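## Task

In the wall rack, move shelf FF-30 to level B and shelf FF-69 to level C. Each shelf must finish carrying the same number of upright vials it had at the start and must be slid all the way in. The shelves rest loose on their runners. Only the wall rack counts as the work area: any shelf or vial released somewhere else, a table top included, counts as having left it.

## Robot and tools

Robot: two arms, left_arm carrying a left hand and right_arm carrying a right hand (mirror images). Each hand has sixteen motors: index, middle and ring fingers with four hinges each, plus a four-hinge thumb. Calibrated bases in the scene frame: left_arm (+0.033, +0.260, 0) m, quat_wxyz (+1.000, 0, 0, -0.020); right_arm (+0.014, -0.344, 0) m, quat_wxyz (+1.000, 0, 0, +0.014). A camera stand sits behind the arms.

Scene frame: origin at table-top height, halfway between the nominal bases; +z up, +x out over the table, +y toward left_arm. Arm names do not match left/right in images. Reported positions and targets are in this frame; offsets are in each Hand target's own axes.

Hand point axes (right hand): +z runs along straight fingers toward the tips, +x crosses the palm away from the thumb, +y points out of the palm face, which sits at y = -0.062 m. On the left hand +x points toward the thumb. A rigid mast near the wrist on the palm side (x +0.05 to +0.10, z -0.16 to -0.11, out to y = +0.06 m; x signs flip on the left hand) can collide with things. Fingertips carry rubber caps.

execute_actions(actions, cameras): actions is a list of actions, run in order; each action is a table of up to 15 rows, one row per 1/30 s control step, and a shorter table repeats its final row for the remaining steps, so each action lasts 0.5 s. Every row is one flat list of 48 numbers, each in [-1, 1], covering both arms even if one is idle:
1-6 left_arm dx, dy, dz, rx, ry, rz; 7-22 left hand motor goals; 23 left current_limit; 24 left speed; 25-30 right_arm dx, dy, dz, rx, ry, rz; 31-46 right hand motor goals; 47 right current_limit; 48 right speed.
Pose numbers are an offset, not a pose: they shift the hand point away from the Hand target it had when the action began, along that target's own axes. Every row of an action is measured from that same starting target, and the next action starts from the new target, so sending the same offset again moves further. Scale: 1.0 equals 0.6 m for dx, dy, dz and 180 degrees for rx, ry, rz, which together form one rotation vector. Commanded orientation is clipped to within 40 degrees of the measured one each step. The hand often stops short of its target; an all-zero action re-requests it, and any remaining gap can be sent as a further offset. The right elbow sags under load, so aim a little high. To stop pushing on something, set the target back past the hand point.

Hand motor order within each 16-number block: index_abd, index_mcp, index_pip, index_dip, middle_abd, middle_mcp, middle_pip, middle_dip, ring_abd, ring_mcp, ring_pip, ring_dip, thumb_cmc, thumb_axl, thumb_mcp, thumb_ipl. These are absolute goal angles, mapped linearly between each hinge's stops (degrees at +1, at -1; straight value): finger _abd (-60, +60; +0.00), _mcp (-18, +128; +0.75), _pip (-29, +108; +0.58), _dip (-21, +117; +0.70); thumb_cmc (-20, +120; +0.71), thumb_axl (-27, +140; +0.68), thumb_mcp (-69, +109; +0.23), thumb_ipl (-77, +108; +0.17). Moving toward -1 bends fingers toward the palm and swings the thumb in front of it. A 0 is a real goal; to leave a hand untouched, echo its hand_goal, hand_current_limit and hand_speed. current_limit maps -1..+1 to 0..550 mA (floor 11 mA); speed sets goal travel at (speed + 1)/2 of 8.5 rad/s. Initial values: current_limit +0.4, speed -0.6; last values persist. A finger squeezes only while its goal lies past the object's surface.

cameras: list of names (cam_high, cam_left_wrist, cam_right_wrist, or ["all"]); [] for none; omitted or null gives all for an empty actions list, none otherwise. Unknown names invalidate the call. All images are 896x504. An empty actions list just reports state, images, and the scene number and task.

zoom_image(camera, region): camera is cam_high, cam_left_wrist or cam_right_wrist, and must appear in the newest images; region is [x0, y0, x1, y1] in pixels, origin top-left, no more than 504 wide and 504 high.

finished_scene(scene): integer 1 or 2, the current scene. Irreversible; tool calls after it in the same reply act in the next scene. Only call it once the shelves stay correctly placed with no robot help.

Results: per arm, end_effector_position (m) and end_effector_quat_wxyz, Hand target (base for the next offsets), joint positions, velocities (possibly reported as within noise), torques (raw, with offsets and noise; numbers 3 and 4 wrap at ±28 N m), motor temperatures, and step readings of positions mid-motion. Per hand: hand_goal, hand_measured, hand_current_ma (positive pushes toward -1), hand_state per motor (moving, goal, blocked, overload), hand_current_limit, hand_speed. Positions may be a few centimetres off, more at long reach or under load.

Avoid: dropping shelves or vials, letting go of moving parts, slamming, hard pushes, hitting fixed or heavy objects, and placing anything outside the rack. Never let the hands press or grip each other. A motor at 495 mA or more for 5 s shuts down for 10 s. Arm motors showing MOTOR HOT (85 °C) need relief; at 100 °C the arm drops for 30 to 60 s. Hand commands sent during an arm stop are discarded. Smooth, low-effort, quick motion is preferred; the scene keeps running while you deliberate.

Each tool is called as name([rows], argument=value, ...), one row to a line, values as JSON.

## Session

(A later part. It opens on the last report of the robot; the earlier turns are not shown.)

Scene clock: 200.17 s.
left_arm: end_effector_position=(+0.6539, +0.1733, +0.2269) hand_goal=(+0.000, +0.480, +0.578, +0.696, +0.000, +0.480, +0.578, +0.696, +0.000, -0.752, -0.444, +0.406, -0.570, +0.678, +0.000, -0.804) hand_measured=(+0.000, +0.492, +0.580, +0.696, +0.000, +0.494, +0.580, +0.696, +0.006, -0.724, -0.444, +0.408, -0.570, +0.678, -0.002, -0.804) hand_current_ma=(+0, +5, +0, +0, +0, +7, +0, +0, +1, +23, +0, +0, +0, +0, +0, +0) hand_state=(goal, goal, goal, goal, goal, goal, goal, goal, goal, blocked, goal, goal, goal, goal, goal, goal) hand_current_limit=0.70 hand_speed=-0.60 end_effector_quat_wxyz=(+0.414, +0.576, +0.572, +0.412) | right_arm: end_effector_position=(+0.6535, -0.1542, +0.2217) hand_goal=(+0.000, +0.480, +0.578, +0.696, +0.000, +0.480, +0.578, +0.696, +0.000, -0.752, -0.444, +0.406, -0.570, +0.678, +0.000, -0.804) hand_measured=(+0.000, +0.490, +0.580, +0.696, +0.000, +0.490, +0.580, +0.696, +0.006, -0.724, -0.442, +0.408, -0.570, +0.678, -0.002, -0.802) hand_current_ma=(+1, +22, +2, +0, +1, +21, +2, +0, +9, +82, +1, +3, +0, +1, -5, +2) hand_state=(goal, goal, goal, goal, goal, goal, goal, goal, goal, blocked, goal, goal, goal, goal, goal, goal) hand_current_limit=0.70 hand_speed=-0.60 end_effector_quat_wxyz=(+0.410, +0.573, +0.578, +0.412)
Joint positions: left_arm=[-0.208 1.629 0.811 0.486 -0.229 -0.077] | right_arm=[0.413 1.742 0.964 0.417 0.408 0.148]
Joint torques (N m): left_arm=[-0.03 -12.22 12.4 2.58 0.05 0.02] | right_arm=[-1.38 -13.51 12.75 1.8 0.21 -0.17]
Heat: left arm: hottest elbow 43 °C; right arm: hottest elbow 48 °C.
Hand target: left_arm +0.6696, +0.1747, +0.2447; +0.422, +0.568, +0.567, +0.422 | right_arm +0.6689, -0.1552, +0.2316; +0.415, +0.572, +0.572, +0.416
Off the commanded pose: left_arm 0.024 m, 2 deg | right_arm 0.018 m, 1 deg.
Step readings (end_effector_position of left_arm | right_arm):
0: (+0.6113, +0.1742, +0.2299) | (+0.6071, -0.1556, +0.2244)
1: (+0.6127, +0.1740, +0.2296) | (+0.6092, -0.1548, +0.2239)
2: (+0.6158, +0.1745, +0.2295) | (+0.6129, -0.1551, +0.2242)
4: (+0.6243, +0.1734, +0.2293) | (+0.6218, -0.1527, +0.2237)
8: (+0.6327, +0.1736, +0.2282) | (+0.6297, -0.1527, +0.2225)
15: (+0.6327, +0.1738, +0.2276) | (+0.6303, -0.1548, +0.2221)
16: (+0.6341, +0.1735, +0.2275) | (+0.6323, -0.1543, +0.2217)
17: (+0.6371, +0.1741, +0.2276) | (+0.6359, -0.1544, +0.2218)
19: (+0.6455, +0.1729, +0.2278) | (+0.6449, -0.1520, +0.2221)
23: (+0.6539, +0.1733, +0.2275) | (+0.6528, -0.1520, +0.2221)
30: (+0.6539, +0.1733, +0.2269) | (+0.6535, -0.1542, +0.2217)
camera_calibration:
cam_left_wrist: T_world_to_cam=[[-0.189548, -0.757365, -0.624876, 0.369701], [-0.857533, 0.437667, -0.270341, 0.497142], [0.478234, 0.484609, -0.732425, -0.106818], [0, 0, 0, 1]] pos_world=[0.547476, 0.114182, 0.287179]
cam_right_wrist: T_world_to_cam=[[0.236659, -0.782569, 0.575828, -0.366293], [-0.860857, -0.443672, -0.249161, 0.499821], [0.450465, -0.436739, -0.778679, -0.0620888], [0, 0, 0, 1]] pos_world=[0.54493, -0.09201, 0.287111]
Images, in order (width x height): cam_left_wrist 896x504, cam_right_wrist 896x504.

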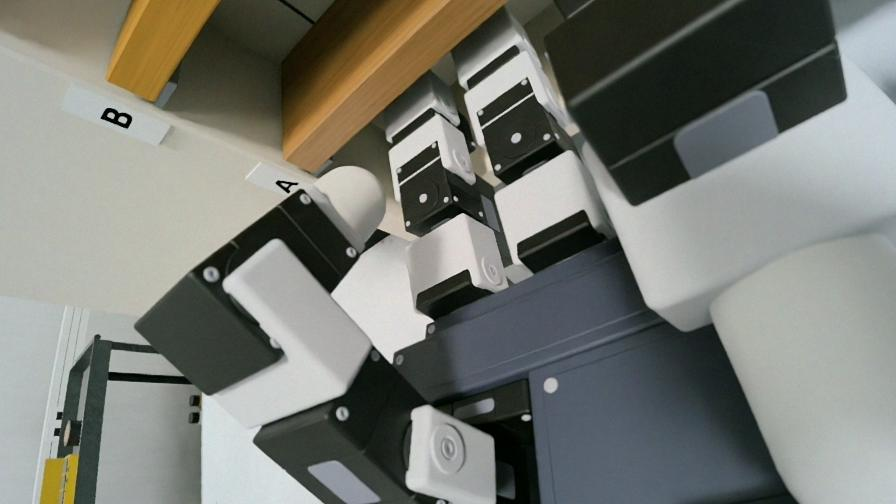

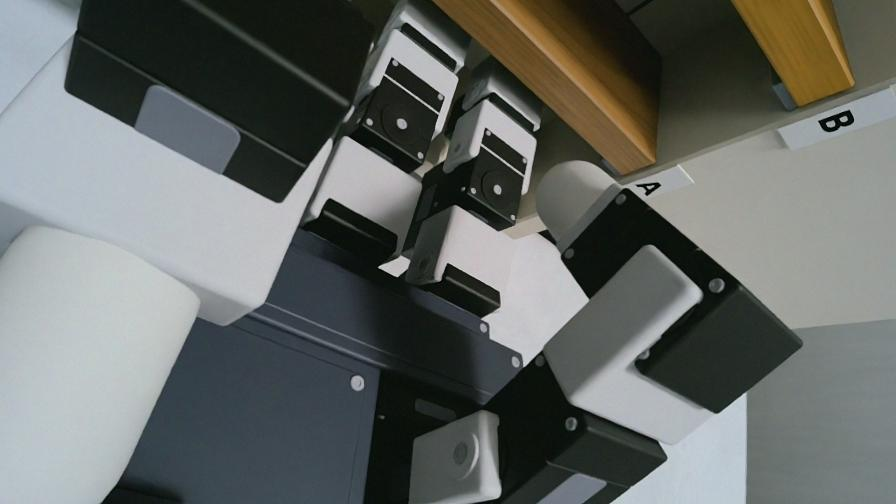

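execute_actions([
  [[0,0.0268,0.0022,-0.014,0,0,0,0.479,0.577,0.696,0,0.479,0.577,0.696,0,-0.753,-0.445,0.406,-0.571,0.677,0,-0.805,0.7,-0.6,0,0.0253,0.0023,-0.014,0,0,0,0.479,0.577,0.696,0,0.479,0.577,0.696,0,-0.753,-0.445,0.406,-0.571,0.677,0,-0.805,0.7,-0.6]],
  [[0,0.0194,-0.005,-0.014,0,0,0,0.479,0.577,0.696,0,0.479,0.577,0.696,0,-0.753,-0.445,0.406,-0.571,0.677,0,-0.805,0.7,-0.6,0,0.0193,-0.0053,-0.014,0,0,0,0.479,0.577,0.696,0,0.479,0.577,0.696,0,-0.753,-0.445,0.406,-0.571,0.677,0,-0.805,0.7,-0.6]],
], cameras=["all"])

zoom_image(camera="cam_left_wrist", region=[220, 0, 500, 200])

zoom_image(camera="cam_right_wrist", region=[440, 0, 720, 200])

Scene clock: 226.30 s.
left_arm: end_effector_position=(+0.6586, +0.1728, +0.2409) hand_goal=(+0.000, +0.480, +0.578, +0.696, +0.000, +0.480, +0.578, +0.696, +0.000, -0.752, -0.444, +0.406, -0.570, +0.678, +0.000, -0.804) hand_measured=(+0.000, +0.500, +0.586, +0.698, +0.000, +0.498, +0.582, +0.696, +0.006, -0.724, -0.444, +0.408, -0.570, +0.678, -0.002, -0.804) hand_current_ma=(+0, +13, +2, +0, +0, +10, +1, +0, +1, +23, +0, +0, +0, +0, +0, +0) hand_state=(goal, blocked, goal, goal, goal, goal, goal, goal, goal, blocked, goal, goal, goal, goal, goal, goal) hand_current_limit=0.70 hand_speed=-0.60 end_effector_quat_wxyz=(+0.425, +0.568, +0.561, +0.426) | right_arm: end_effector_position=(+0.6585, -0.1518, +0.2334) hand_goal=(+0.000, +0.480, +0.578, +0.696, +0.000, +0.480, +0.578, +0.696, +0.000, -0.752, -0.444, +0.406, -0.570, +0.678, +0.000, -0.804) hand_measured=(+0.000, +0.502, +0.586, +0.698, +0.000, +0.496, +0.584, +0.698, +0.006, -0.724, -0.442, +0.408, -0.570, +0.678, -0.002, -0.802) hand_current_ma=(+1, +61, +18, +2, +1, +44, +13, +2, +9, +82, +1, +3, +0, +1, -5, +2) hand_state=(goal, blocked, goal, goal, goal, goal, goal, goal, goal, blocked, goal, goal, goal, goal, goal, goal) hand_current_limit=0.70 hand_speed=-0.60 end_effector_quat_wxyz=(+0.424, +0.559, +0.573, +0.423)
Joint positions: left_arm=[-0.204 1.634 0.826 0.52 -0.229 -0.06] | right_arm=[0.409 1.753 0.978 0.463 0.408 0.114]
Joint torques (N m): left_arm=[0.15 -12.1 13.03 4.44 0.01 0.03] | right_arm=[-1.79 -13.98 13.15 3.32 0.38 -0.22]
Heat: left arm: hottest elbow 42 °C; right arm: hottest elbow 50 °C.
Hand target: left_arm +0.6754, +0.1748, +0.2719; +0.446, +0.549, +0.548, +0.446 | right_arm +0.6749, -0.1550, +0.2578; +0.440, +0.553, +0.553, +0.441
Off the commanded pose: left_arm 0.035 m, 4 deg | right_arm 0.030 m, 4 deg.
Step readings (end_effector_position of left_arm | right_arm):
0: (+0.6539, +0.1733, +0.2269) | (+0.6535, -0.1542, +0.2217)
1: (+0.6542, +0.1733, +0.2274) | (+0.6538, -0.1541, +0.2226)
2: (+0.6546, +0.1738, +0.2280) | (+0.6542, -0.1539, +0.2233)
4: (+0.6557, +0.1738, +0.2300) | (+0.6553, -0.1537, +0.2255)
8: (+0.6577, +0.1733, +0.2338) | (+0.6571, -0.1527, +0.2299)
15: (+0.6580, +0.1731, +0.2344) | (+0.6576, -0.1525, +0.2306)
16: (+0.6580, +0.1730, +0.2358) | (+0.6576, -0.1523, +0.2326)
17: (+0.6581, +0.1730, +0.2376) | (+0.6577, -0.1524, +0.2338)
19: (+0.6584, +0.1731, +0.2412) | (+0.6582, -0.1522, +0.2333)
23: (+0.6586, +0.1729, +0.2407) | (+0.6585, -0.1520, +0.2333)
30: (+0.6586, +0.1728, +0.2409) | (+0.6585, -0.1518, +0.2334)
camera_calibration:
cam_left_wrist: T_world_to_cam=[[-0.163425, -0.753139, -0.63724, 0.363989], [-0.844101, 0.441094, -0.304843, 0.50403], [0.510672, 0.488076, -0.707811, -0.126554], [0, 0, 0, 1]] pos_world=[0.549564, 0.113578, 0.296022]
cam_right_wrist: T_world_to_cam=[[0.215442, -0.774408, 0.594875, -0.361606], [-0.846025, -0.452248, -0.282336, 0.504722], [0.487675, -0.442452, -0.752602, -0.0857136], [0, 0, 0, 1]] pos_world=[0.546713, -0.0896957, 0.293104]

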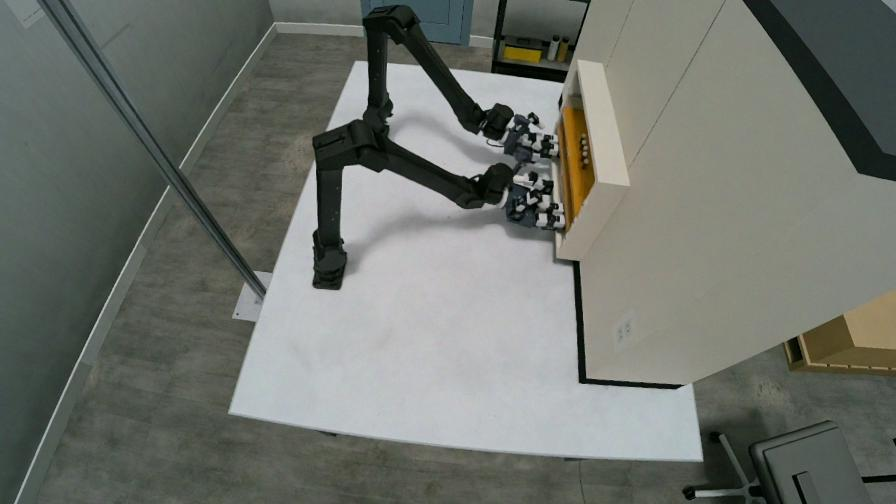

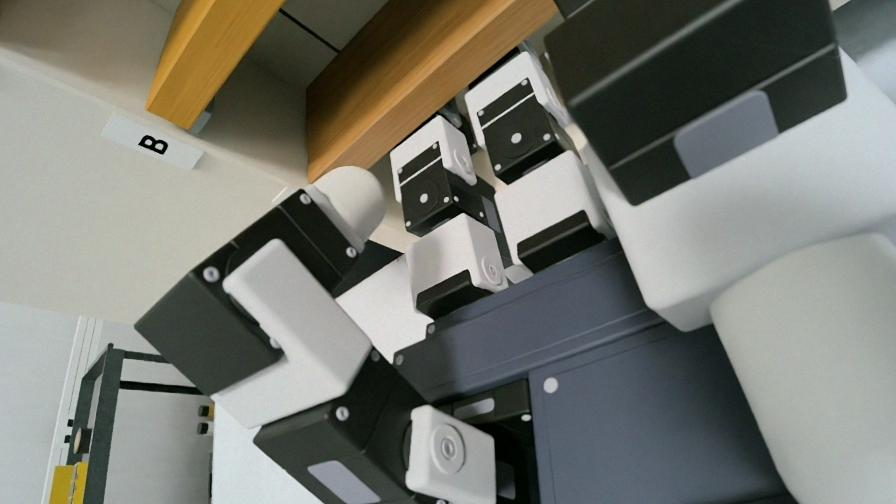

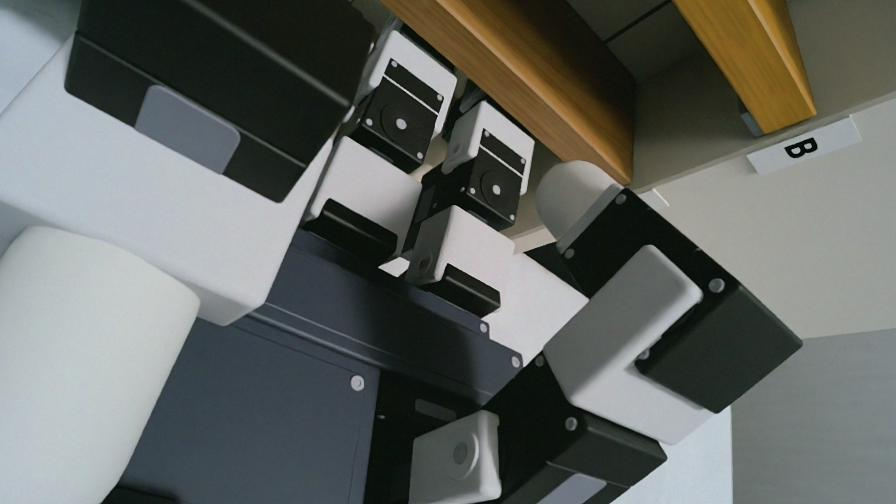

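Scaled by 1.800.

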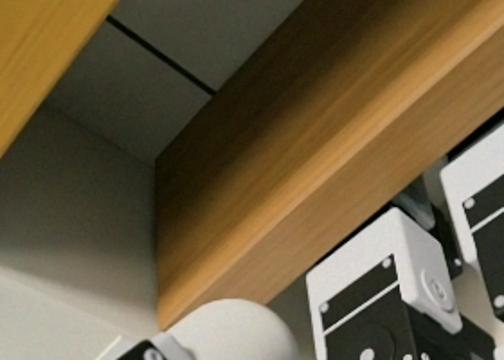

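Scaled by 1.800.

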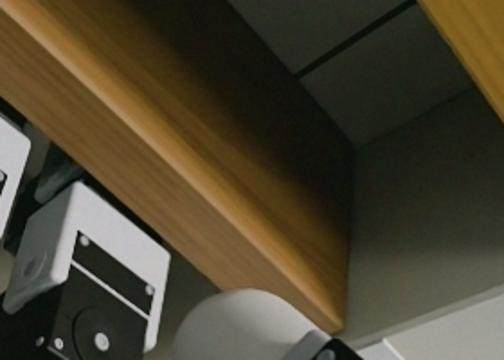

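execute_actions([
  [[0,0.0114,-0.0024,0,0,0,0,0.479,0.577,0.696,0,0.479,0.577,0.696,0,-0.753,-0.445,0.406,-0.571,0.677,0,-0.805,0.7,-0.6,0,0.0114,-0.0026,0,0,0,0,0.479,0.577,0.696,0,0.479,0.577,0.696,0,-0.753,-0.445,0.406,-0.571,0.677,0,-0.805,0.7,-0.6]],
  [[0,0.0114,-0.0024,0,0,0,0,0.479,0.577,0.696,0,0.479,0.577,0.696,0,-0.753,-0.445,0.406,-0.571,0.677,0,-0.805,0.7,-0.6,0,0.0114,-0.0026,0,0,0,0,0.479,0.577,0.696,0,0.479,0.577,0.696,0,-0.753,-0.445,0.406,-0.571,0.677,0,-0.805,0.7,-0.6]],
], cameras=[])

Scene clock: 246.77 s.
left_arm: end_effector_position=(+0.6591, +0.1726, +0.2409) hand_goal=(+0.000, +0.480, +0.578, +0.696, +0.000, +0.480, +0.578, +0.696, +0.000, -0.752, -0.444, +0.406, -0.570, +0.678, +0.000, -0.804) hand_measured=(+0.000, +0.500, +0.586, +0.698, +0.000, +0.498, +0.582, +0.696, +0.006, -0.724, -0.444, +0.408, -0.570, +0.678, -0.002, -0.804) hand_current_ma=(+0, +13, +2, +0, +0, +10, +1, +0, +1, +23, +0, +0, +0, +0, +0, +0) hand_state=(goal, blocked, goal, goal, goal, goal, goal, goal, goal, blocked, goal, goal, goal, goal, goal, goal) hand_current_limit=0.70 hand_speed=-0.60 end_effector_quat_wxyz=(+0.424, +0.569, +0.561, +0.426) | right_arm: end_effector_position=(+0.6585, -0.1519, +0.2329) hand_goal=(+0.000, +0.480, +0.578, +0.696, +0.000, +0.480, +0.578, +0.696, +0.000, -0.752, -0.444, +0.406, -0.570, +0.678, +0.000, -0.804) hand_measured=(+0.000, +0.502, +0.586, +0.698, +0.000, +0.496, +0.584, +0.698, +0.006, -0.724, -0.442, +0.408, -0.570, +0.678, -0.002, -0.802) hand_current_ma=(+1, +61, +18, +2, +1, +44, +13, +2, +9, +82, +1, +3, +0, +1, -5, +2) hand_state=(goal, blocked, goal, goal, goal, goal, goal, goal, goal, blocked, goal, goal, goal, goal, goal, goal) hand_current_limit=0.70 hand_speed=-0.60 end_effector_quat_wxyz=(+0.424, +0.559, +0.574, +0.422)
Joint positions: left_arm=[-0.204 1.634 0.828 0.516 -0.229 -0.059] | right_arm=[0.409 1.752 0.978 0.46 0.408 0.112]
Joint torques (N m): left_arm=[-0.03 -14.56 13.82 2.82 -0.01 0.05] | right_arm=[-1.73 -16.38 13.91 1.99 0.36 -0.2]
Heat: left arm: hottest elbow 44 °C; right arm: hottest elbow 48 °C.
Hand target: left_arm +0.6754, +0.1747, +0.2860; +0.446, +0.549, +0.548, +0.446 | right_arm +0.6750, -0.1552, +0.2718; +0.440, +0.553, +0.553, +0.441
Off the commanded pose: left_arm 0.048 m, 4 deg | right_arm 0.042 m, 4 deg.
Step readings (end_effector_position of left_arm | right_arm):
0: (+0.6586, +0.1728, +0.2409) | (+0.6585, -0.1518, +0.2334)
1: (+0.6586, +0.1728, +0.2409) | (+0.6585, -0.1518, +0.2334)
2: (+0.6586, +0.1728, +0.2409) | (+0.6585, -0.1518, +0.2334)
4: (+0.6586, +0.1728, +0.2409) | (+0.6585, -0.1518, +0.2334)
8: (+0.6586, +0.1728, +0.2409) | (+0.6585, -0.1518, +0.2334)
15: (+0.6586, +0.1728, +0.2409) | (+0.6585, -0.1518, +0.2334)
16: (+0.6586, +0.1728, +0.2406) | (+0.6585, -0.1518, +0.2331)
17: (+0.6587, +0.1728, +0.2406) | (+0.6585, -0.1518, +0.2329)
19: (+0.6590, +0.1727, +0.2408) | (+0.6585, -0.1520, +0.2329)
23: (+0.6590, +0.1726, +0.2407) | (+0.6585, -0.1520, +0.2329)
30: (+0.6591, +0.1726, +0.2409) | (+0.6585, -0.1519, +0.2329)
No camera images: "cameras" was empty.

execute_actions([
  [[0,0.0098,-0.002,-0.007,0,0,0,0.479,0.577,0.696,0,0.479,0.577,0.696,0,-0.753,-0.445,0.406,-0.571,0.677,0,-0.805,0.7,-0.6,0,0.0098,-0.0022,-0.007,0,0,0,0.479,0.577,0.696,0,0.479,0.577,0.696,0,-0.753,-0.445,0.406,-0.571,0.677,0,-0.805,0.7,-0.6]],
  [[0,0.0098,-0.002,0,0,0,0,0.479,0.577,0.696,0,0.479,0.577,0.696,0,-0.753,-0.445,0.406,-0.571,0.677,0,-0.805,0.7,-0.6,0,0.0098,-0.0022,0,0,0,0,0.479,0.577,0.696,0,0.479,0.577,0.696,0,-0.753,-0.445,0.406,-0.571,0.677,0,-0.805,0.7,-0.6]],
], cameras=["cam_left_wrist","cam_right_wrist"])

Scene clock: 261.63 s.
left_arm: end_effector_position=(+0.6592, +0.1725, +0.2410) hand_goal=(+0.000, +0.480, +0.578, +0.696, +0.000, +0.480, +0.578, +0.696, +0.000, -0.752, -0.444, +0.406, -0.570, +0.678, +0.000, -0.804) hand_measured=(+0.000, +0.500, +0.586, +0.698, +0.000, +0.498, +0.582, +0.696, +0.006, -0.724, -0.444, +0.408, -0.570, +0.678, -0.002, -0.804) hand_current_ma=(+0, +13, +2, +0, +0, +10, +1, +0, +1, +23, +0, +0, +0, +0, +0, +0) hand_state=(goal, blocked, goal, goal, goal, goal, goal, goal, goal, blocked, goal, goal, goal, goal, goal, goal) hand_current_limit=0.70 hand_speed=-0.60 end_effector_quat_wxyz=(+0.423, +0.570, +0.560, +0.427) | right_arm: end_effector_position=(+0.6583, -0.1515, +0.2351) hand_goal=(+0.000, +0.480, +0.578, +0.696, +0.000, +0.480, +0.578, +0.696, +0.000, -0.752, -0.444, +0.406, -0.570, +0.678, +0.000, -0.804) hand_measured=(+0.000, +0.508, +0.590, +0.698, +0.000, +0.500, +0.588, +0.698, +0.006, -0.724, -0.442, +0.408, -0.570, +0.678, -0.002, -0.802) hand_current_ma=(+1, +85, +29, +4, +1, +57, +19, +4, +9, +82, +1, +3, +0, +1, -5, +2) hand_state=(goal, blocked, goal, goal, goal, blocked, goal, goal, goal, blocked, goal, goal, goal, goal, goal, goal) hand_current_limit=0.70 hand_speed=-0.60 end_effector_quat_wxyz=(+0.427, +0.557, +0.575, +0.421)
Joint positions: left_arm=[-0.204 1.634 0.828 0.516 -0.229 -0.055] | right_arm=[0.409 1.749 0.978 0.46 0.409 0.104]
Joint torques (N m): left_arm=[-0.5 -15.44 14.15 3.04 -0.05 0.06] | right_arm=[-1.9 -17.44 14.3 2.43 0.42 -0.22]
Heat: left arm: hottest elbow 44 °C; right arm: hottest elbow 48 °C.
Hand target: left_arm +0.6753, +0.1747, +0.2980; +0.452, +0.544, +0.543, +0.452 | right_arm +0.6748, -0.1550, +0.2839; +0.446, +0.548, +0.548, +0.447
Off the commanded pose: left_arm 0.059 m, 6 deg | right_arm 0.052 m, 5 deg.
Step readings (end_effector_position of left_arm | right_arm):
0: (+0.6591, +0.1726, +0.2409) | (+0.6585, -0.1519, +0.2329)
1: (+0.6591, +0.1726, +0.2409) | (+0.6585, -0.1519, +0.2330)
2: (+0.6592, +0.1727, +0.2409) | (+0.6585, -0.1518, +0.2330)
4: (+0.6592, +0.1726, +0.2410) | (+0.6586, -0.1516, +0.2330)
8: (+0.6592, +0.1726, +0.2410) | (+0.6586, -0.1515, +0.2331)
15: (+0.6592, +0.1725, +0.2410) | (+0.6586, -0.1514, +0.2331)
16: (+0.6592, +0.1725, +0.2410) | (+0.6585, -0.1515, +0.2338)
17: (+0.6592, +0.1725, +0.2410) | (+0.6584, -0.1515, +0.2343)
19: (+0.6592, +0.1725, +0.2410) | (+0.6583, -0.1515, +0.2351)
23: (+0.6592, +0.1725, +0.2410) | (+0.6583, -0.1515, +0.2351)
30: (+0.6592, +0.1725, +0.2410) | (+0.6583, -0.1515, +0.2351)
camera_calibration:
cam_left_wrist: T_world_to_cam=[[-0.165293, -0.749668, -0.64084, 0.365412], [-0.844218, 0.443477, -0.301038, 0.503428], [0.509876, 0.491249, -0.706187, -0.127016], [0, 0, 0, 1]] pos_world=[0.550166, 0.113075, 0.296024]
cam_right_wrist: T_world_to_cam=[[0.216501, -0.768059, 0.602671, -0.363917], [-0.845046, -0.456566, -0.278288, 0.502904], [0.488901, -0.449035, -0.747892, -0.0870204], [0, 0, 0, 1]] pos_world=[0.54631, -0.0889758, 0.294193]
Images, in order (width x height): cam_left_wrist 896x504, cam_right_wrist 896x504.

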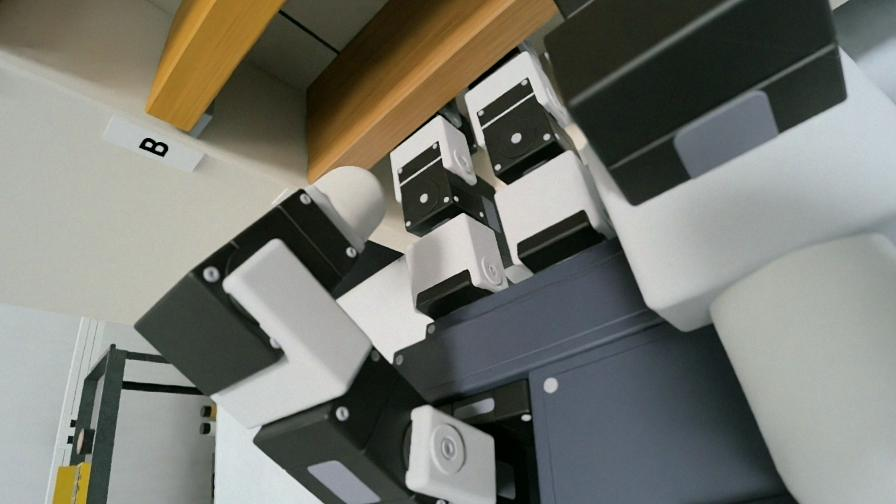

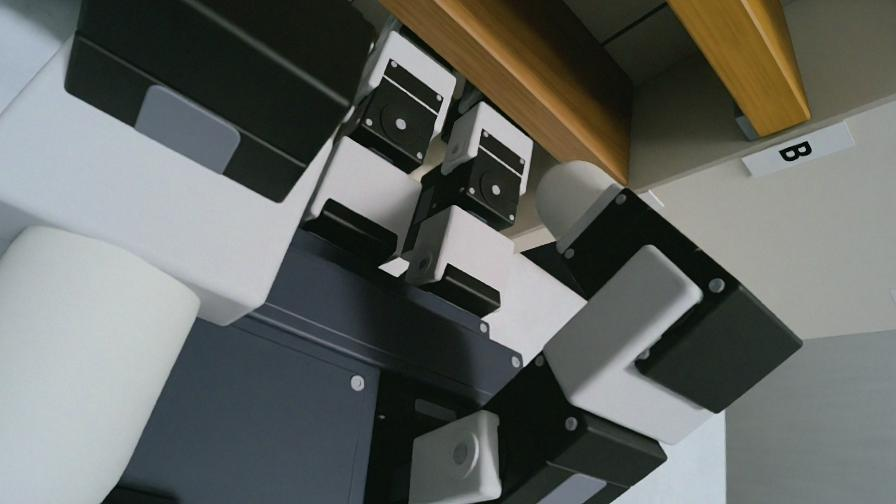

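execute_actions([
  [[0,0.0098,-0.002,0,0,0,0,0.479,0.577,0.696,0,0.479,0.577,0.696,0,-0.753,-0.445,0.406,-0.571,0.677,0,-0.805,0.7,-0.6,0,0.0049,-0.0011,0,0,0,0,0.479,0.577,0.696,0,0.479,0.577,0.696,0,-0.753,-0.445,0.406,-0.571,0.677,0,-0.805,0.7,-0.6]],
  [[0,0.0098,-0.002,0,0,0,0,0.479,0.577,0.696,0,0.479,0.577,0.696,0,-0.753,-0.445,0.406,-0.571,0.677,0,-0.805,0.7,-0.6,0,0.0049,-0.0011,0,0,0,0,0.479,0.577,0.696,0,0.479,0.577,0.696,0,-0.753,-0.445,0.406,-0.571,0.677,0,-0.805,0.7,-0.6]],
], cameras=[])

Scene clock: 274.23 s.
left_arm: end_effector_position=(+0.6597, +0.1722, +0.2441) hand_goal=(+0.000, +0.480, +0.578, +0.696, +0.000, +0.480, +0.578, +0.696, +0.000, -0.752, -0.444, +0.406, -0.570, +0.678, +0.000, -0.804) hand_measured=(+0.000, +0.508, +0.590, +0.698, +0.000, +0.500, +0.584, +0.696, +0.006, -0.724, -0.444, +0.408, -0.570, +0.678, -0.002, -0.804) hand_current_ma=(+0, +21, +4, +0, +0, +13, +1, +0, +1, +23, +0, +0, +0, +0, +0, +0) hand_state=(goal, blocked, goal, goal, goal, blocked, goal, goal, goal, blocked, goal, goal, goal, goal, goal, goal) hand_current_limit=0.70 hand_speed=-0.60 end_effector_quat_wxyz=(+0.418, +0.574, +0.562, +0.424) | right_arm: end_effector_position=(+0.6575, -0.1518, +0.2371) hand_goal=(+0.000, +0.480, +0.578, +0.696, +0.000, +0.480, +0.578, +0.696, +0.000, -0.752, -0.444, +0.406, -0.570, +0.678, +0.000, -0.804) hand_measured=(+0.000, +0.512, +0.592, +0.698, +0.000, +0.502, +0.588, +0.700, +0.006, -0.724, -0.442, +0.408, -0.570, +0.678, -0.002, -0.802) hand_current_ma=(+1, +96, +33, +5, +1, +63, +23, +6, +9, +82, +1, +3, +0, +1, -5, +2) hand_state=(goal, blocked, goal, goal, goal, blocked, goal, goal, goal, blocked, goal, goal, goal, goal, goal, goal) hand_current_limit=0.70 hand_speed=-0.60 end_effector_quat_wxyz=(+0.426, +0.557, +0.577, +0.418)
Joint positions: left_arm=[-0.204 1.62 0.835 0.481 -0.228 -0.053] | right_arm=[0.409 1.74 0.978 0.444 0.409 0.104]
Joint torques (N m): left_arm=[-0.09 -16.38 14.56 3.07 -0.06 0.02] | right_arm=[-1.73 -17.44 14.67 2.36 0.44 -0.22]
Heat: left arm: hottest elbow 44 °C; right arm: hottest elbow 49 °C.
Hand target: left_arm +0.6750, +0.1747, +0.3098; +0.452, +0.544, +0.543, +0.452 | right_arm +0.6748, -0.1551, +0.2898; +0.446, +0.548, +0.548, +0.447
Off the commanded pose: left_arm 0.068 m, 7 deg | right_arm 0.056 m, 5 deg.
Step readings (end_effector_position of left_arm | right_arm):
0: (+0.6592, +0.1725, +0.2410) | (+0.6583, -0.1515, +0.2351)
1: (+0.6592, +0.1725, +0.2410) | (+0.6583, -0.1515, +0.2350)
2: (+0.6596, +0.1724, +0.2415) | (+0.6582, -0.1515, +0.2351)
4: (+0.6597, +0.1723, +0.2422) | (+0.6580, -0.1515, +0.2357)
8: (+0.6598, +0.1723, +0.2423) | (+0.6580, -0.1516, +0.2356)
15: (+0.6598, +0.1723, +0.2423) | (+0.6580, -0.1516, +0.2356)
16: (+0.6599, +0.1722, +0.2424) | (+0.6580, -0.1516, +0.2358)
17: (+0.6600, +0.1722, +0.2429) | (+0.6579, -0.1516, +0.2358)
19: (+0.6599, +0.1722, +0.2439) | (+0.6577, -0.1517, +0.2368)
23: (+0.6597, +0.1722, +0.2441) | (+0.6575, -0.1518, +0.2373)
30: (+0.6597, +0.1722, +0.2441) | (+0.6575, -0.1518, +0.2371)
No camera images: "cameras" was empty.

execute_actions([
  [[0,0.0082,-0.0016,0,0,0,0,0.479,0.577,0.696,0,0.479,0.577,0.696,0,-0.753,-0.445,0.406,-0.571,0.677,0,-0.805,0.7,-0.6,0,0.0082,-0.0018,0,0,0,0,0.479,0.577,0.696,0,0.479,0.577,0.696,0,-0.753,-0.445,0.406,-0.571,0.677,0,-0.805,0.7,-0.6]],
  [[0,0.0082,-0.0016,0,0,0,0,0.479,0.577,0.696,0,0.479,0.577,0.696,0,-0.753,-0.445,0.406,-0.571,0.677,0,-0.805,0.7,-0.6,0,0.0082,-0.0018,0,0,0,0,0.479,0.577,0.696,0,0.479,0.577,0.696,0,-0.753,-0.445,0.406,-0.571,0.677,0,-0.805,0.7,-0.6]],
], cameras=["cam_left_wrist","cam_right_wrist"])

Scene clock: 286.03 s.
left_arm: end_effector_position=(+0.6588, +0.1725, +0.2482) hand_goal=(+0.000, +0.480, +0.578, +0.696, +0.000, +0.480, +0.578, +0.696, +0.000, -0.752, -0.444, +0.406, -0.570, +0.678, +0.000, -0.804) hand_measured=(+0.000, +0.512, +0.592, +0.698, +0.000, +0.502, +0.586, +0.696, +0.006, -0.724, -0.444, +0.408, -0.570, +0.678, -0.002, -0.804) hand_current_ma=(+0, +28, +6, +0, +0, +15, +2, +0, +1, +23, +0, +0, +0, +0, +0, +0) hand_state=(goal, blocked, goal, goal, goal, blocked, goal, goal, goal, blocked, goal, goal, goal, goal, goal, goal) hand_current_limit=0.70 hand_speed=-0.60 end_effector_quat_wxyz=(+0.414, +0.577, +0.564, +0.421) | right_arm: end_effector_position=(+0.6559, -0.1525, +0.2437) hand_goal=(+0.000, +0.480, +0.578, +0.696, +0.000, +0.480, +0.578, +0.696, +0.000, -0.752, -0.444, +0.406, -0.570, +0.678, +0.000, -0.804) hand_measured=(+0.000, +0.514, +0.594, +0.700, +0.000, +0.506, +0.590, +0.702, +0.006, -0.724, -0.442, +0.408, -0.570, +0.678, -0.002, -0.802) hand_current_ma=(+0, +103, +37, +6, +1, +74, +30, +10, +9, +82, +1, +3, +0, +1, -5, +2) hand_state=(goal, blocked, goal, goal, goal, blocked, goal, goal, goal, blocked, goal, goal, goal, goal, goal, goal) hand_current_limit=0.70 hand_speed=-0.60 end_effector_quat_wxyz=(+0.425, +0.558, +0.579, +0.416)
Joint positions: left_arm=[-0.204 1.603 0.838 0.45 -0.228 -0.053] | right_arm=[0.409 1.721 0.978 0.418 0.409 0.103]
Joint torques (N m): left_arm=[-0.03 -16.09 15.15 3.29 -0.07 0.03] | right_arm=[-1.73 -17.2 15.39 2.43 0.45 -0.21]
Heat: left arm: hottest elbow 43 °C; right arm: hottest elbow 49 °C.
Hand target: left_arm +0.6750, +0.1747, +0.3198; +0.452, +0.544, +0.543, +0.452 | right_arm +0.6746, -0.1551, +0.3001; +0.446, +0.548, +0.548, +0.447
Off the commanded pose: left_arm 0.074 m, 7 deg | right_arm 0.059 m, 6 deg.
Step readings (end_effector_position of left_arm | right_arm):
0: (+0.6597, +0.1722, +0.2441) | (+0.6575, -0.1518, +0.2371)
1: (+0.6597, +0.1722, +0.2441) | (+0.6575, -0.1518, +0.2370)
2: (+0.6598, +0.1722, +0.2443) | (+0.6574, -0.1518, +0.2372)
4: (+0.6595, +0.1723, +0.2452) | (+0.6571, -0.1520, +0.2384)
8: (+0.6593, +0.1723, +0.2461) | (+0.6566, -0.1522, +0.2410)
15: (+0.6593, +0.1723, +0.2461) | (+0.6566, -0.1522, +0.2408)
16: (+0.6593, +0.1723, +0.2460) | (+0.6565, -0.1522, +0.2408)
17: (+0.6594, +0.1723, +0.2462) | (+0.6565, -0.1522, +0.2407)
19: (+0.6591, +0.1724, +0.2472) | (+0.6563, -0.1523, +0.2412)
23: (+0.6587, +0.1725, +0.2484) | (+0.6560, -0.1525, +0.2431)
30: (+0.6588, +0.1725, +0.2482) | (+0.6559, -0.1525, +0.2437)
camera_calibration:
cam_left_wrist: T_world_to_cam=[[-0.18203, -0.744865, -0.641905, 0.380363], [-0.851134, 0.446249, -0.276464, 0.503305], [0.492377, 0.496023, -0.71521, -0.108771], [0, 0, 0, 1]] pos_world=[0.551174, 0.112673, 0.305508]
cam_right_wrist: T_world_to_cam=[[0.224038, -0.76418, 0.604844, -0.374235], [-0.848257, -0.458479, -0.265059, 0.501388], [0.479861, -0.45368, -0.750938, -0.0739593], [0, 0, 0, 1]] pos_world=[0.544639, -0.0896611, 0.303713]
Images, in order (width x height): cam_left_wrist 896x504, cam_right_wrist 896x504.

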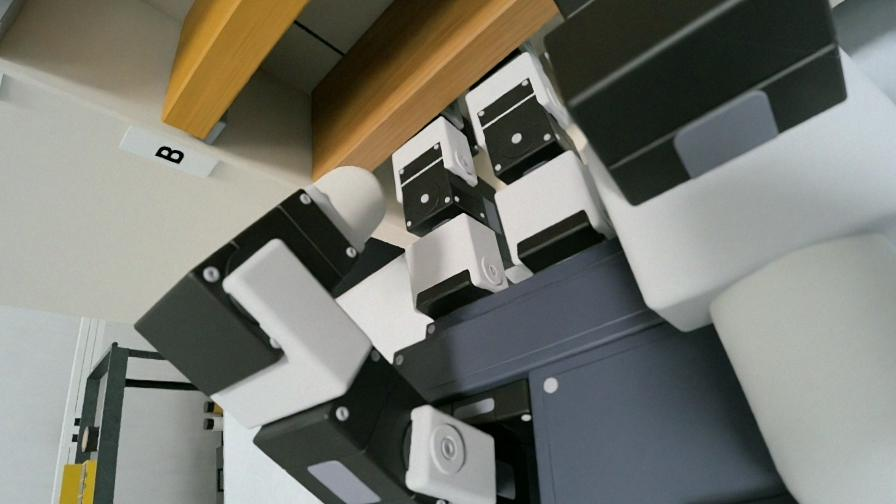

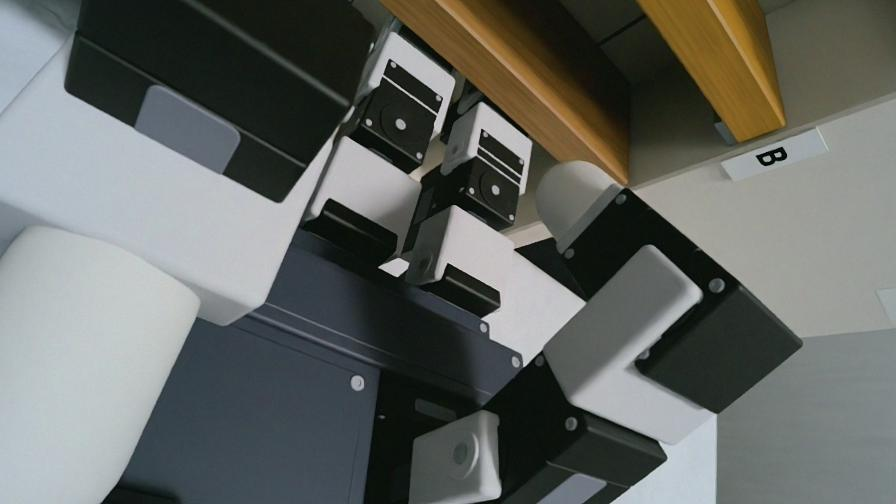

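execute_actions([
  [[0,-0.0359,0.0072,0,0,0,0,0.479,0.577,0.696,0,0.479,0.577,0.696,0,-0.753,-0.445,0.406,-0.571,0.677,0,-0.805,0.7,-0.6,0,-0.0326,0.0073,0,0,0,0,0.479,0.577,0.696,0,0.479,0.577,0.696,0,-0.753,-0.445,0.406,-0.571,0.677,0,-0.805,0.7,-0.6]],
], cameras=[])

Scene clock: 308.57 s.
left_arm: end_effector_position=(+0.6588, +0.1726, +0.2527) hand_goal=(+0.000, +0.480, +0.578, +0.696, +0.000, +0.480, +0.578, +0.696, +0.000, -0.752, -0.444, +0.406, -0.570, +0.678, +0.000, -0.804) hand_measured=(+0.000, +0.512, +0.592, +0.700, +0.000, +0.508, +0.588, +0.698, +0.006, -0.724, -0.444, +0.408, -0.570, +0.678, -0.002, -0.804) hand_current_ma=(+0, +29, +6, +0, +0, +23, +3, +0, +1, +23, +0, +0, +0, +0, +0, +0) hand_state=(goal, blocked, goal, goal, goal, blocked, goal, goal, goal, blocked, goal, goal, goal, goal, goal, goal) hand_current_limit=0.70 hand_speed=-0.60 end_effector_quat_wxyz=(+0.421, +0.572, +0.561, +0.426) | right_arm: end_effector_position=(+0.6566, -0.1522, +0.2429) hand_goal=(+0.000, +0.480, +0.578, +0.696, +0.000, +0.480, +0.578, +0.696, +0.000, -0.752, -0.444, +0.406, -0.570, +0.678, +0.000, -0.804) hand_measured=(+0.000, +0.516, +0.594, +0.700, +0.000, +0.506, +0.592, +0.702, +0.006, -0.724, -0.442, +0.408, -0.570, +0.678, -0.002, -0.802) hand_current_ma=(+0, +112, +41, +8, +0, +77, +31, +10, +9, +82, +1, +3, +0, +1, -5, +2) hand_state=(goal, blocked, goal, goal, goal, blocked, goal, goal, goal, blocked, goal, goal, goal, goal, goal, goal) hand_current_limit=0.70 hand_speed=-0.60 end_effector_quat_wxyz=(+0.427, +0.556, +0.576, +0.420)
Joint positions: left_arm=[-0.203 1.605 0.838 0.472 -0.228 -0.053] | right_arm=[0.409 1.73 0.978 0.439 0.409 0.103]
Joint torques (N m): left_arm=[0.15 -12.92 13.78 5.04 -0.04 0.02] | right_arm=[-1.9 -14.74 14.24 3.59 0.42 -0.22]
Motor temperatures (°C): left_arm=[25 34 48 27 25 23] | right_arm=[27 37 50 25 26 24]
Heat: left arm: hottest elbow 48 °C; right arm: hottest elbow 50 °C.
Hand target: left_arm +0.6753, +0.1747, +0.2979; +0.452, +0.544, +0.543, +0.452 | right_arm +0.6749, -0.1551, +0.2800; +0.446, +0.548, +0.548, +0.447
Off the commanded pose: left_arm 0.048 m, 6 deg | right_arm 0.041 m, 5 deg.
Step readings (end_effector_position of left_arm | right_arm):
0: (+0.6588, +0.1725, +0.2482) | (+0.6559, -0.1525, +0.2437)
1: (+0.6587, +0.1725, +0.2492) | (+0.6560, -0.1525, +0.2439)
2: (+0.6588, +0.1724, +0.2499) | (+0.6561, -0.1524, +0.2442)
4: (+0.6589, +0.1727, +0.2518) | (+0.6564, -0.1523, +0.2441)
8: (+0.6588, +0.1726, +0.2527) | (+0.6567, -0.1522, +0.2428)
15: (+0.6588, +0.1726, +0.2527) | (+0.6566, -0.1522, +0.2429)
No camera images: "cameras" was empty.

execute_actions([
  [[0,-0.0128,-0.0146,0,0,0,0,0.479,0.577,0.696,0,0.479,0.577,0.696,0,-0.753,-0.445,0.406,-0.571,0.677,0,-0.805,0.7,-0.6,0,-0.0099,-0.015,0,0,0,0,0.479,0.577,0.696,0,0.479,0.577,0.696,0,-0.753,-0.445,0.406,-0.571,0.677,0,-0.805,0.7,-0.6]],
], cameras=[])

execute_actions([
  [[0,-0.003,-0.0164,0,0,0,0,0.479,0.577,0.696,0,0.479,0.577,0.696,0,-0.753,-0.445,0.406,-0.571,0.677,0,-0.805,0.7,-0.6,0,-0.0034,-0.0163,0,0,0,0,0.479,0.577,0.696,0,0.479,0.577,0.696,0,-0.753,-0.445,0.406,-0.571,0.677,0,-0.805,0.7,-0.6]],
], cameras=["all"])

Scene clock: 325.50 s.
left_arm: end_effector_position=(+0.6586, +0.1726, +0.2580) hand_goal=(+0.000, +0.480, +0.578, +0.696, +0.000, +0.480, +0.578, +0.696, +0.000, -0.752, -0.444, +0.406, -0.570, +0.678, +0.000, -0.804) hand_measured=(+0.000, +0.512, +0.592, +0.700, +0.000, +0.510, +0.588, +0.698, +0.006, -0.724, -0.444, +0.408, -0.570, +0.678, -0.002, -0.804) hand_current_ma=(+0, +30, +7, +0, +0, +27, +4, +0, +1, +23, +0, +0, +0, +0, +0, +0) hand_state=(goal, blocked, goal, goal, goal, blocked, goal, goal, goal, blocked, goal, goal, goal, goal, goal, goal) hand_current_limit=0.70 hand_speed=-0.60 end_effector_quat_wxyz=(+0.428, +0.566, +0.557, +0.430) | right_arm: end_effector_position=(+0.6564, -0.1530, +0.2471) hand_goal=(+0.000, +0.480, +0.578, +0.696, +0.000, +0.480, +0.578, +0.696, +0.000, -0.752, -0.444, +0.406, -0.570, +0.678, +0.000, -0.804) hand_measured=(+0.000, +0.516, +0.594, +0.700, +0.000, +0.506, +0.592, +0.702, +0.006, -0.724, -0.442, +0.408, -0.570, +0.678, -0.002, -0.802) hand_current_ma=(+0, +113, +42, +8, +0, +77, +31, +10, +9, +82, +1, +3, +0, +1, -5, +2) hand_state=(goal, blocked, goal, goal, goal, blocked, goal, goal, goal, blocked, goal, goal, goal, goal, goal, goal) hand_current_limit=0.70 hand_speed=-0.60 end_effector_quat_wxyz=(+0.431, +0.556, +0.570, +0.426)
Joint positions: left_arm=[-0.203 1.605 0.838 0.494 -0.228 -0.053] | right_arm=[0.409 1.73 0.978 0.457 0.413 0.103]
Joint torques (N m): left_arm=[-0.38 -13.51 11.49 4.97 -0.2 0.01] | right_arm=[-1.14 -15.38 11.99 3.56 0.54 -0.19]
Heat: left arm: hottest elbow 48 °C; right arm: hottest elbow 50 °C.
Hand target: left_arm +0.6653, +0.1748, +0.2920; +0.452, +0.544, +0.543, +0.452 | right_arm +0.6649, -0.1551, +0.2760; +0.446, +0.548, +0.548, +0.447
Off the commanded pose: left_arm 0.035 m, 5 deg | right_arm 0.030 m, 4 deg.
Step readings (end_effector_position of left_arm | right_arm):
0: (+0.6588, +0.1726, +0.2527) | (+0.6566, -0.1522, +0.2429)
1: (+0.6588, +0.1726, +0.2536) | (+0.6566, -0.1524, +0.2437)
2: (+0.6588, +0.1726, +0.2545) | (+0.6565, -0.1526, +0.2445)
4: (+0.6587, +0.1726, +0.2568) | (+0.6564, -0.1530, +0.2460)
8: (+0.6586, +0.1726, +0.2580) | (+0.6564, -0.1530, +0.2471)
15: (+0.6586, +0.1726, +0.2580) | (+0.6564, -0.1530, +0.2471)
No camera images: "cameras" was empty.

Scene clock: 326.20 s.
left_arm: end_effector_position=(+0.6562, +0.1736, +0.2552) hand_goal=(+0.000, +0.480, +0.578, +0.696, +0.000, +0.480, +0.578, +0.696, +0.000, -0.752, -0.444, +0.406, -0.570, +0.678, +0.000, -0.804) hand_measured=(-0.004, +0.514, +0.594, +0.700, -0.002, +0.510, +0.588, +0.698, +0.006, -0.724, -0.444, +0.408, -0.570, +0.678, -0.002, -0.804) hand_current_ma=(+0, +33, +8, +0, +0, +27, +4, +0, +1, +23, +0, +0, +0, +0, +0, +0) hand_state=(goal, blocked, goal, goal, goal, blocked, goal, goal, goal, blocked, goal, goal, goal, goal, goal, goal) hand_current_limit=0.70 hand_speed=-0.60 end_effector_quat_wxyz=(+0.427, +0.566, +0.558, +0.431) | right_arm: end_effector_position=(+0.6562, -0.1540, +0.2483) hand_goal=(+0.000, +0.480, +0.578, +0.696, +0.000, +0.480, +0.578, +0.696, +0.000, -0.752, -0.444, +0.406, -0.570, +0.678, +0.000, -0.804) hand_measured=(-0.002, +0.516, +0.594, +0.700, -0.004, +0.508, +0.592, +0.702, +0.006, -0.724, -0.442, +0.408, -0.570, +0.678, -0.002, -0.802) hand_current_ma=(-3, +113, +42, +8, -4, +86, +32, +10, +9, +82, +1, +3, +0, +1, -5, +2) hand_state=(goal, blocked, goal, goal, goal, blocked, goal, goal, goal, blocked, goal, goal, goal, goal, goal, goal) hand_current_limit=0.70 hand_speed=-0.60 end_effector_quat_wxyz=(+0.433, +0.556, +0.567, +0.426)
Joint positions: left_arm=[-0.203 1.605 0.828 0.502 -0.23 -0.053] | right_arm=[0.409 1.73 0.978 0.461 0.419 0.103]
Joint torques (N m): left_arm=[-0.62 -14.92 9.87 4.9 -0.3 0] | right_arm=[-0.62 -16.85 9.8 3.7 0.64 -0.16]
Heat: left arm: hottest elbow 48 °C; right arm: hottest elbow 50 °C.
Hand target: left_arm +0.6553, +0.1748, +0.2920; +0.452, +0.544, +0.543, +0.452 | right_arm +0.6549, -0.1551, +0.2760; +0.446, +0.548, +0.548, +0.447
Off the commanded pose: left_arm 0.037 m, 5 deg | right_arm 0.028 m, 4 deg.
Step readings (end_effector_position of left_arm | right_arm):
0: (+0.6586, +0.1726, +0.2580) | (+0.6564, -0.1530, +0.2471)
1: (+0.6583, +0.1728, +0.2577) | (+0.6563, -0.1533, +0.2474)
2: (+0.6579, +0.1729, +0.2575) | (+0.6562, -0.1537, +0.2478)
4: (+0.6570, +0.1734, +0.2564) | (+0.6562, -0.1540, +0.2482)
8: (+0.6562, +0.1736, +0.2549) | (+0.6562, -0.1540, +0.2483)
15: (+0.6562, +0.1736, +0.2552) | (+0.6562, -0.1540, +0.2483)
camera_calibration:
cam_left_wrist: T_world_to_cam=[[-0.154886, -0.750916, -0.641978, 0.368578], [-0.840366, 0.441793, -0.314012, 0.50573], [0.519418, 0.490861, -0.699472, -0.123935], [0, 0, 0, 1]] pos_world=[0.54646, 0.114177, 0.308736]
cam_right_wrist: T_world_to_cam=[[0.197181, -0.773021, 0.602958, -0.361465], [-0.843364, -0.447335, -0.297705, 0.508889], [0.499856, -0.449811, -0.740144, -0.0864613], [0, 0, 0, 1]] pos_world=[0.543671, -0.0906675, 0.305453]

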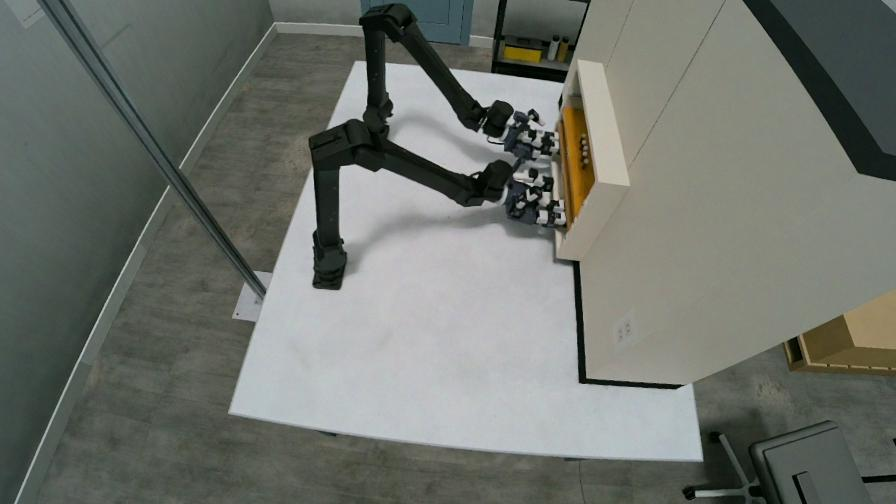

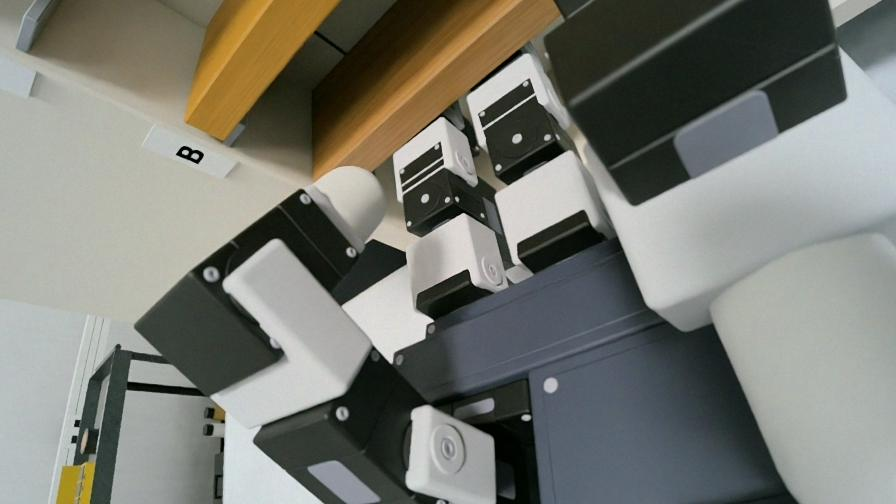

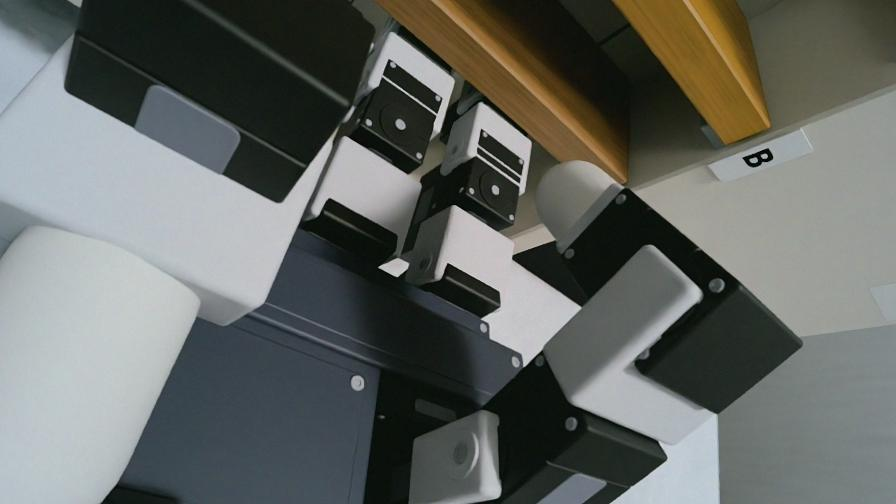

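execute_actions([
  [[0,-0.0078,-0.0239,0,0,0,0,0.479,0.577,0.696,0,0.479,0.577,0.696,0,-0.753,-0.445,0.406,-0.571,0.677,0,-0.805,0.7,-0.6,0,-0.0083,-0.0238,0,0,0,0,0.479,0.577,0.696,0,0.479,0.577,0.696,0,-0.753,-0.445,0.406,-0.571,0.677,0,-0.805,0.7,-0.6]],
  [[0,-0.0078,-0.0239,0,0,0,0,0.479,0.577,0.696,0,0.479,0.577,0.696,0,-0.753,-0.445,0.406,-0.571,0.677,0,-0.805,0.7,-0.6,0,-0.0083,-0.0238,0,0,0,0,0.479,0.577,0.696,0,0.479,0.577,0.696,0,-0.753,-0.445,0.406,-0.571,0.677,0,-0.805,0.7,-0.6]],
], cameras=["all"])

zoom_image(camera="cam_high", region=[530, 70, 640, 260])

Scene clock: 343.23 s.
left_arm: end_effector_position=(+0.6281, +0.1765, +0.2456) hand_goal=(+0.000, +0.480, +0.578, +0.696, +0.000, +0.480, +0.578, +0.696, +0.000, -0.752, -0.444, +0.406, -0.570, +0.678, +0.000, -0.804) hand_measured=(-0.012, +0.516, +0.594, +0.698, -0.002, +0.506, +0.586, +0.698, +0.006, -0.724, -0.444, +0.408, -0.570, +0.678, -0.002, -0.804) hand_current_ma=(-4, +34, +7, +0, +0, +20, +2, +0, +1, +23, +0, +0, +0, +0, +0, +0) hand_state=(goal, blocked, goal, goal, goal, blocked, goal, goal, goal, blocked, goal, goal, goal, goal, goal, goal) hand_current_limit=0.70 hand_speed=-0.60 end_effector_quat_wxyz=(+0.423, +0.568, +0.559, +0.431) | right_arm: end_effector_position=(+0.6294, -0.1564, +0.2451) hand_goal=(+0.000, +0.480, +0.578, +0.696, +0.000, +0.480, +0.578, +0.696, +0.000, -0.752, -0.444, +0.406, -0.570, +0.678, +0.000, -0.804) hand_measured=(-0.008, +0.516, +0.596, +0.702, -0.010, +0.512, +0.594, +0.702, +0.006, -0.724, -0.442, +0.408, -0.570, +0.678, -0.002, -0.802) hand_current_ma=(-14, +114, +43, +10, -21, +100, +41, +11, +9, +82, +1, +3, +0, +1, -5, +2) hand_state=(goal, blocked, goal, goal, goal, blocked, goal, goal, goal, blocked, goal, goal, goal, goal, goal, goal) hand_current_limit=0.70 hand_speed=-0.60 end_effector_quat_wxyz=(+0.436, +0.555, +0.568, +0.423)
Joint positions: left_arm=[-0.214 1.56 0.743 0.533 -0.244 -0.053] | right_arm=[0.428 1.685 0.901 0.491 0.442 0.102]
Joint torques (N m): left_arm=[-1.44 -15.09 9.59 4.68 -0.4 -0.04] | right_arm=[-0.03 -16.26 9.1 3.66 0.76 -0.1]
Heat: left arm: hottest elbow 44 °C; right arm: hottest elbow 48 °C.
Hand target: left_arm +0.6254, +0.1748, +0.2880; +0.452, +0.544, +0.543, +0.452 | right_arm +0.6250, -0.1553, +0.2719; +0.446, +0.548, +0.548, +0.447
Off the commanded pose: left_arm 0.042 m, 5 deg | right_arm 0.027 m, 4 deg.
Step readings (end_effector_position of left_arm | right_arm):
0: (+0.6562, +0.1736, +0.2552) | (+0.6562, -0.1540, +0.2483)
1: (+0.6553, +0.1740, +0.2542) | (+0.6549, -0.1548, +0.2476)
2: (+0.6530, +0.1740, +0.2537) | (+0.6529, -0.1552, +0.2478)
4: (+0.6477, +0.1739, +0.2492) | (+0.6479, -0.1557, +0.2470)
8: (+0.6435, +0.1750, +0.2446) | (+0.6444, -0.1557, +0.2450)
15: (+0.6433, +0.1750, +0.2457) | (+0.6443, -0.1560, +0.2456)
16: (+0.6422, +0.1751, +0.2455) | (+0.6426, -0.1563, +0.2450)
17: (+0.6397, +0.1751, +0.2452) | (+0.6402, -0.1568, +0.2449)
19: (+0.6334, +0.1754, +0.2442) | (+0.6338, -0.1571, +0.2442)
23: (+0.6281, +0.1765, +0.2456) | (+0.6295, -0.1564, +0.2441)
30: (+0.6281, +0.1765, +0.2456) | (+0.6294, -0.1564, +0.2451)
camera_calibration:
cam_left_wrist: T_world_to_cam=[[-0.157851, -0.747586, -0.645134, 0.362299], [-0.844088, 0.441196, -0.304731, 0.477966], [0.512444, 0.496448, -0.700671, -0.113819], [0, 0, 0, 1]] pos_world=[0.51896, 0.116478, 0.299633]
cam_right_wrist: T_world_to_cam=[[0.194663, -0.768853, 0.609074, -0.355392], [-0.844338, -0.447371, -0.294876, 0.484145], [0.499199, -0.456864, -0.736258, -0.078342], [0, 0, 0, 1]] pos_world=[0.517072, -0.0924434, 0.301543]

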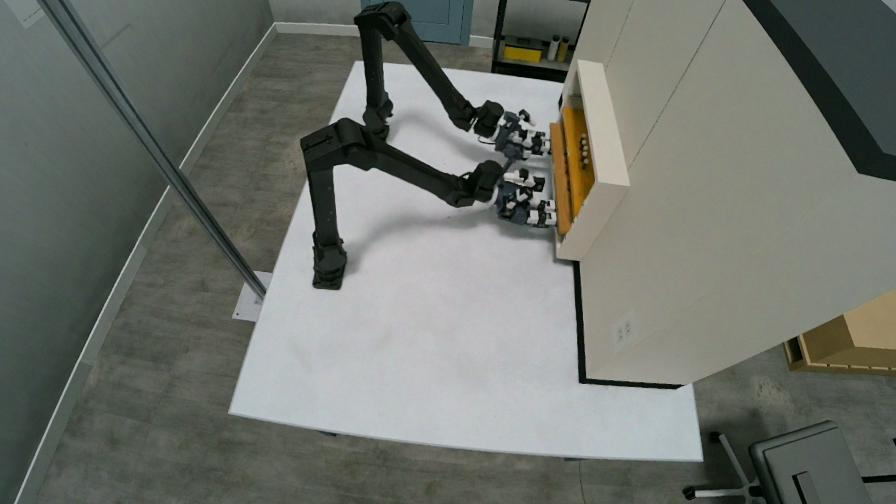

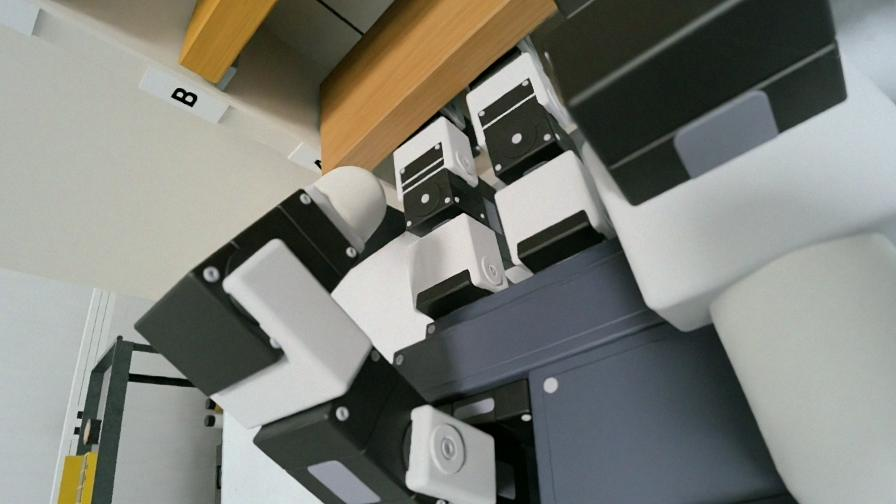

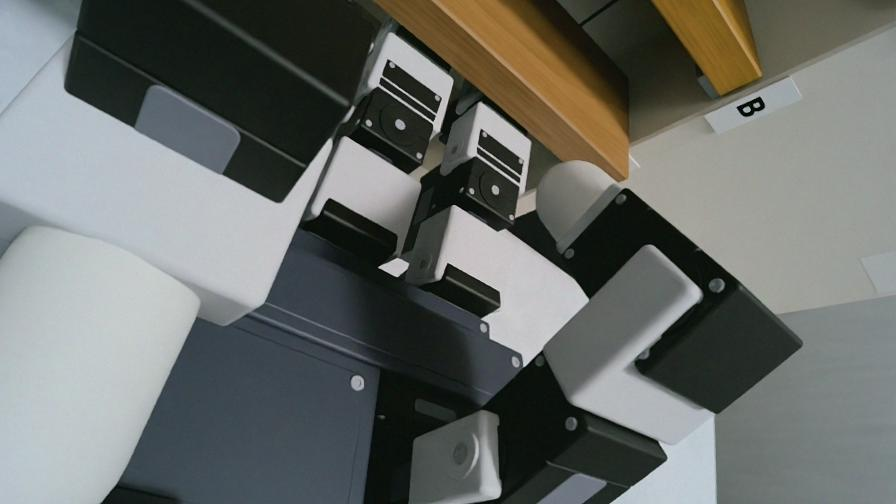

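Scaled by 2.653.

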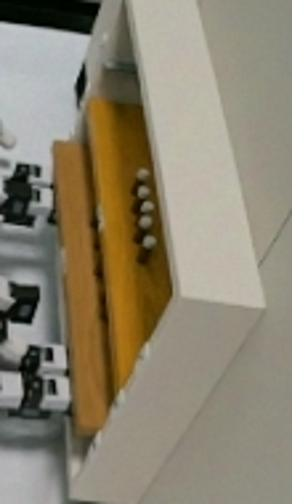

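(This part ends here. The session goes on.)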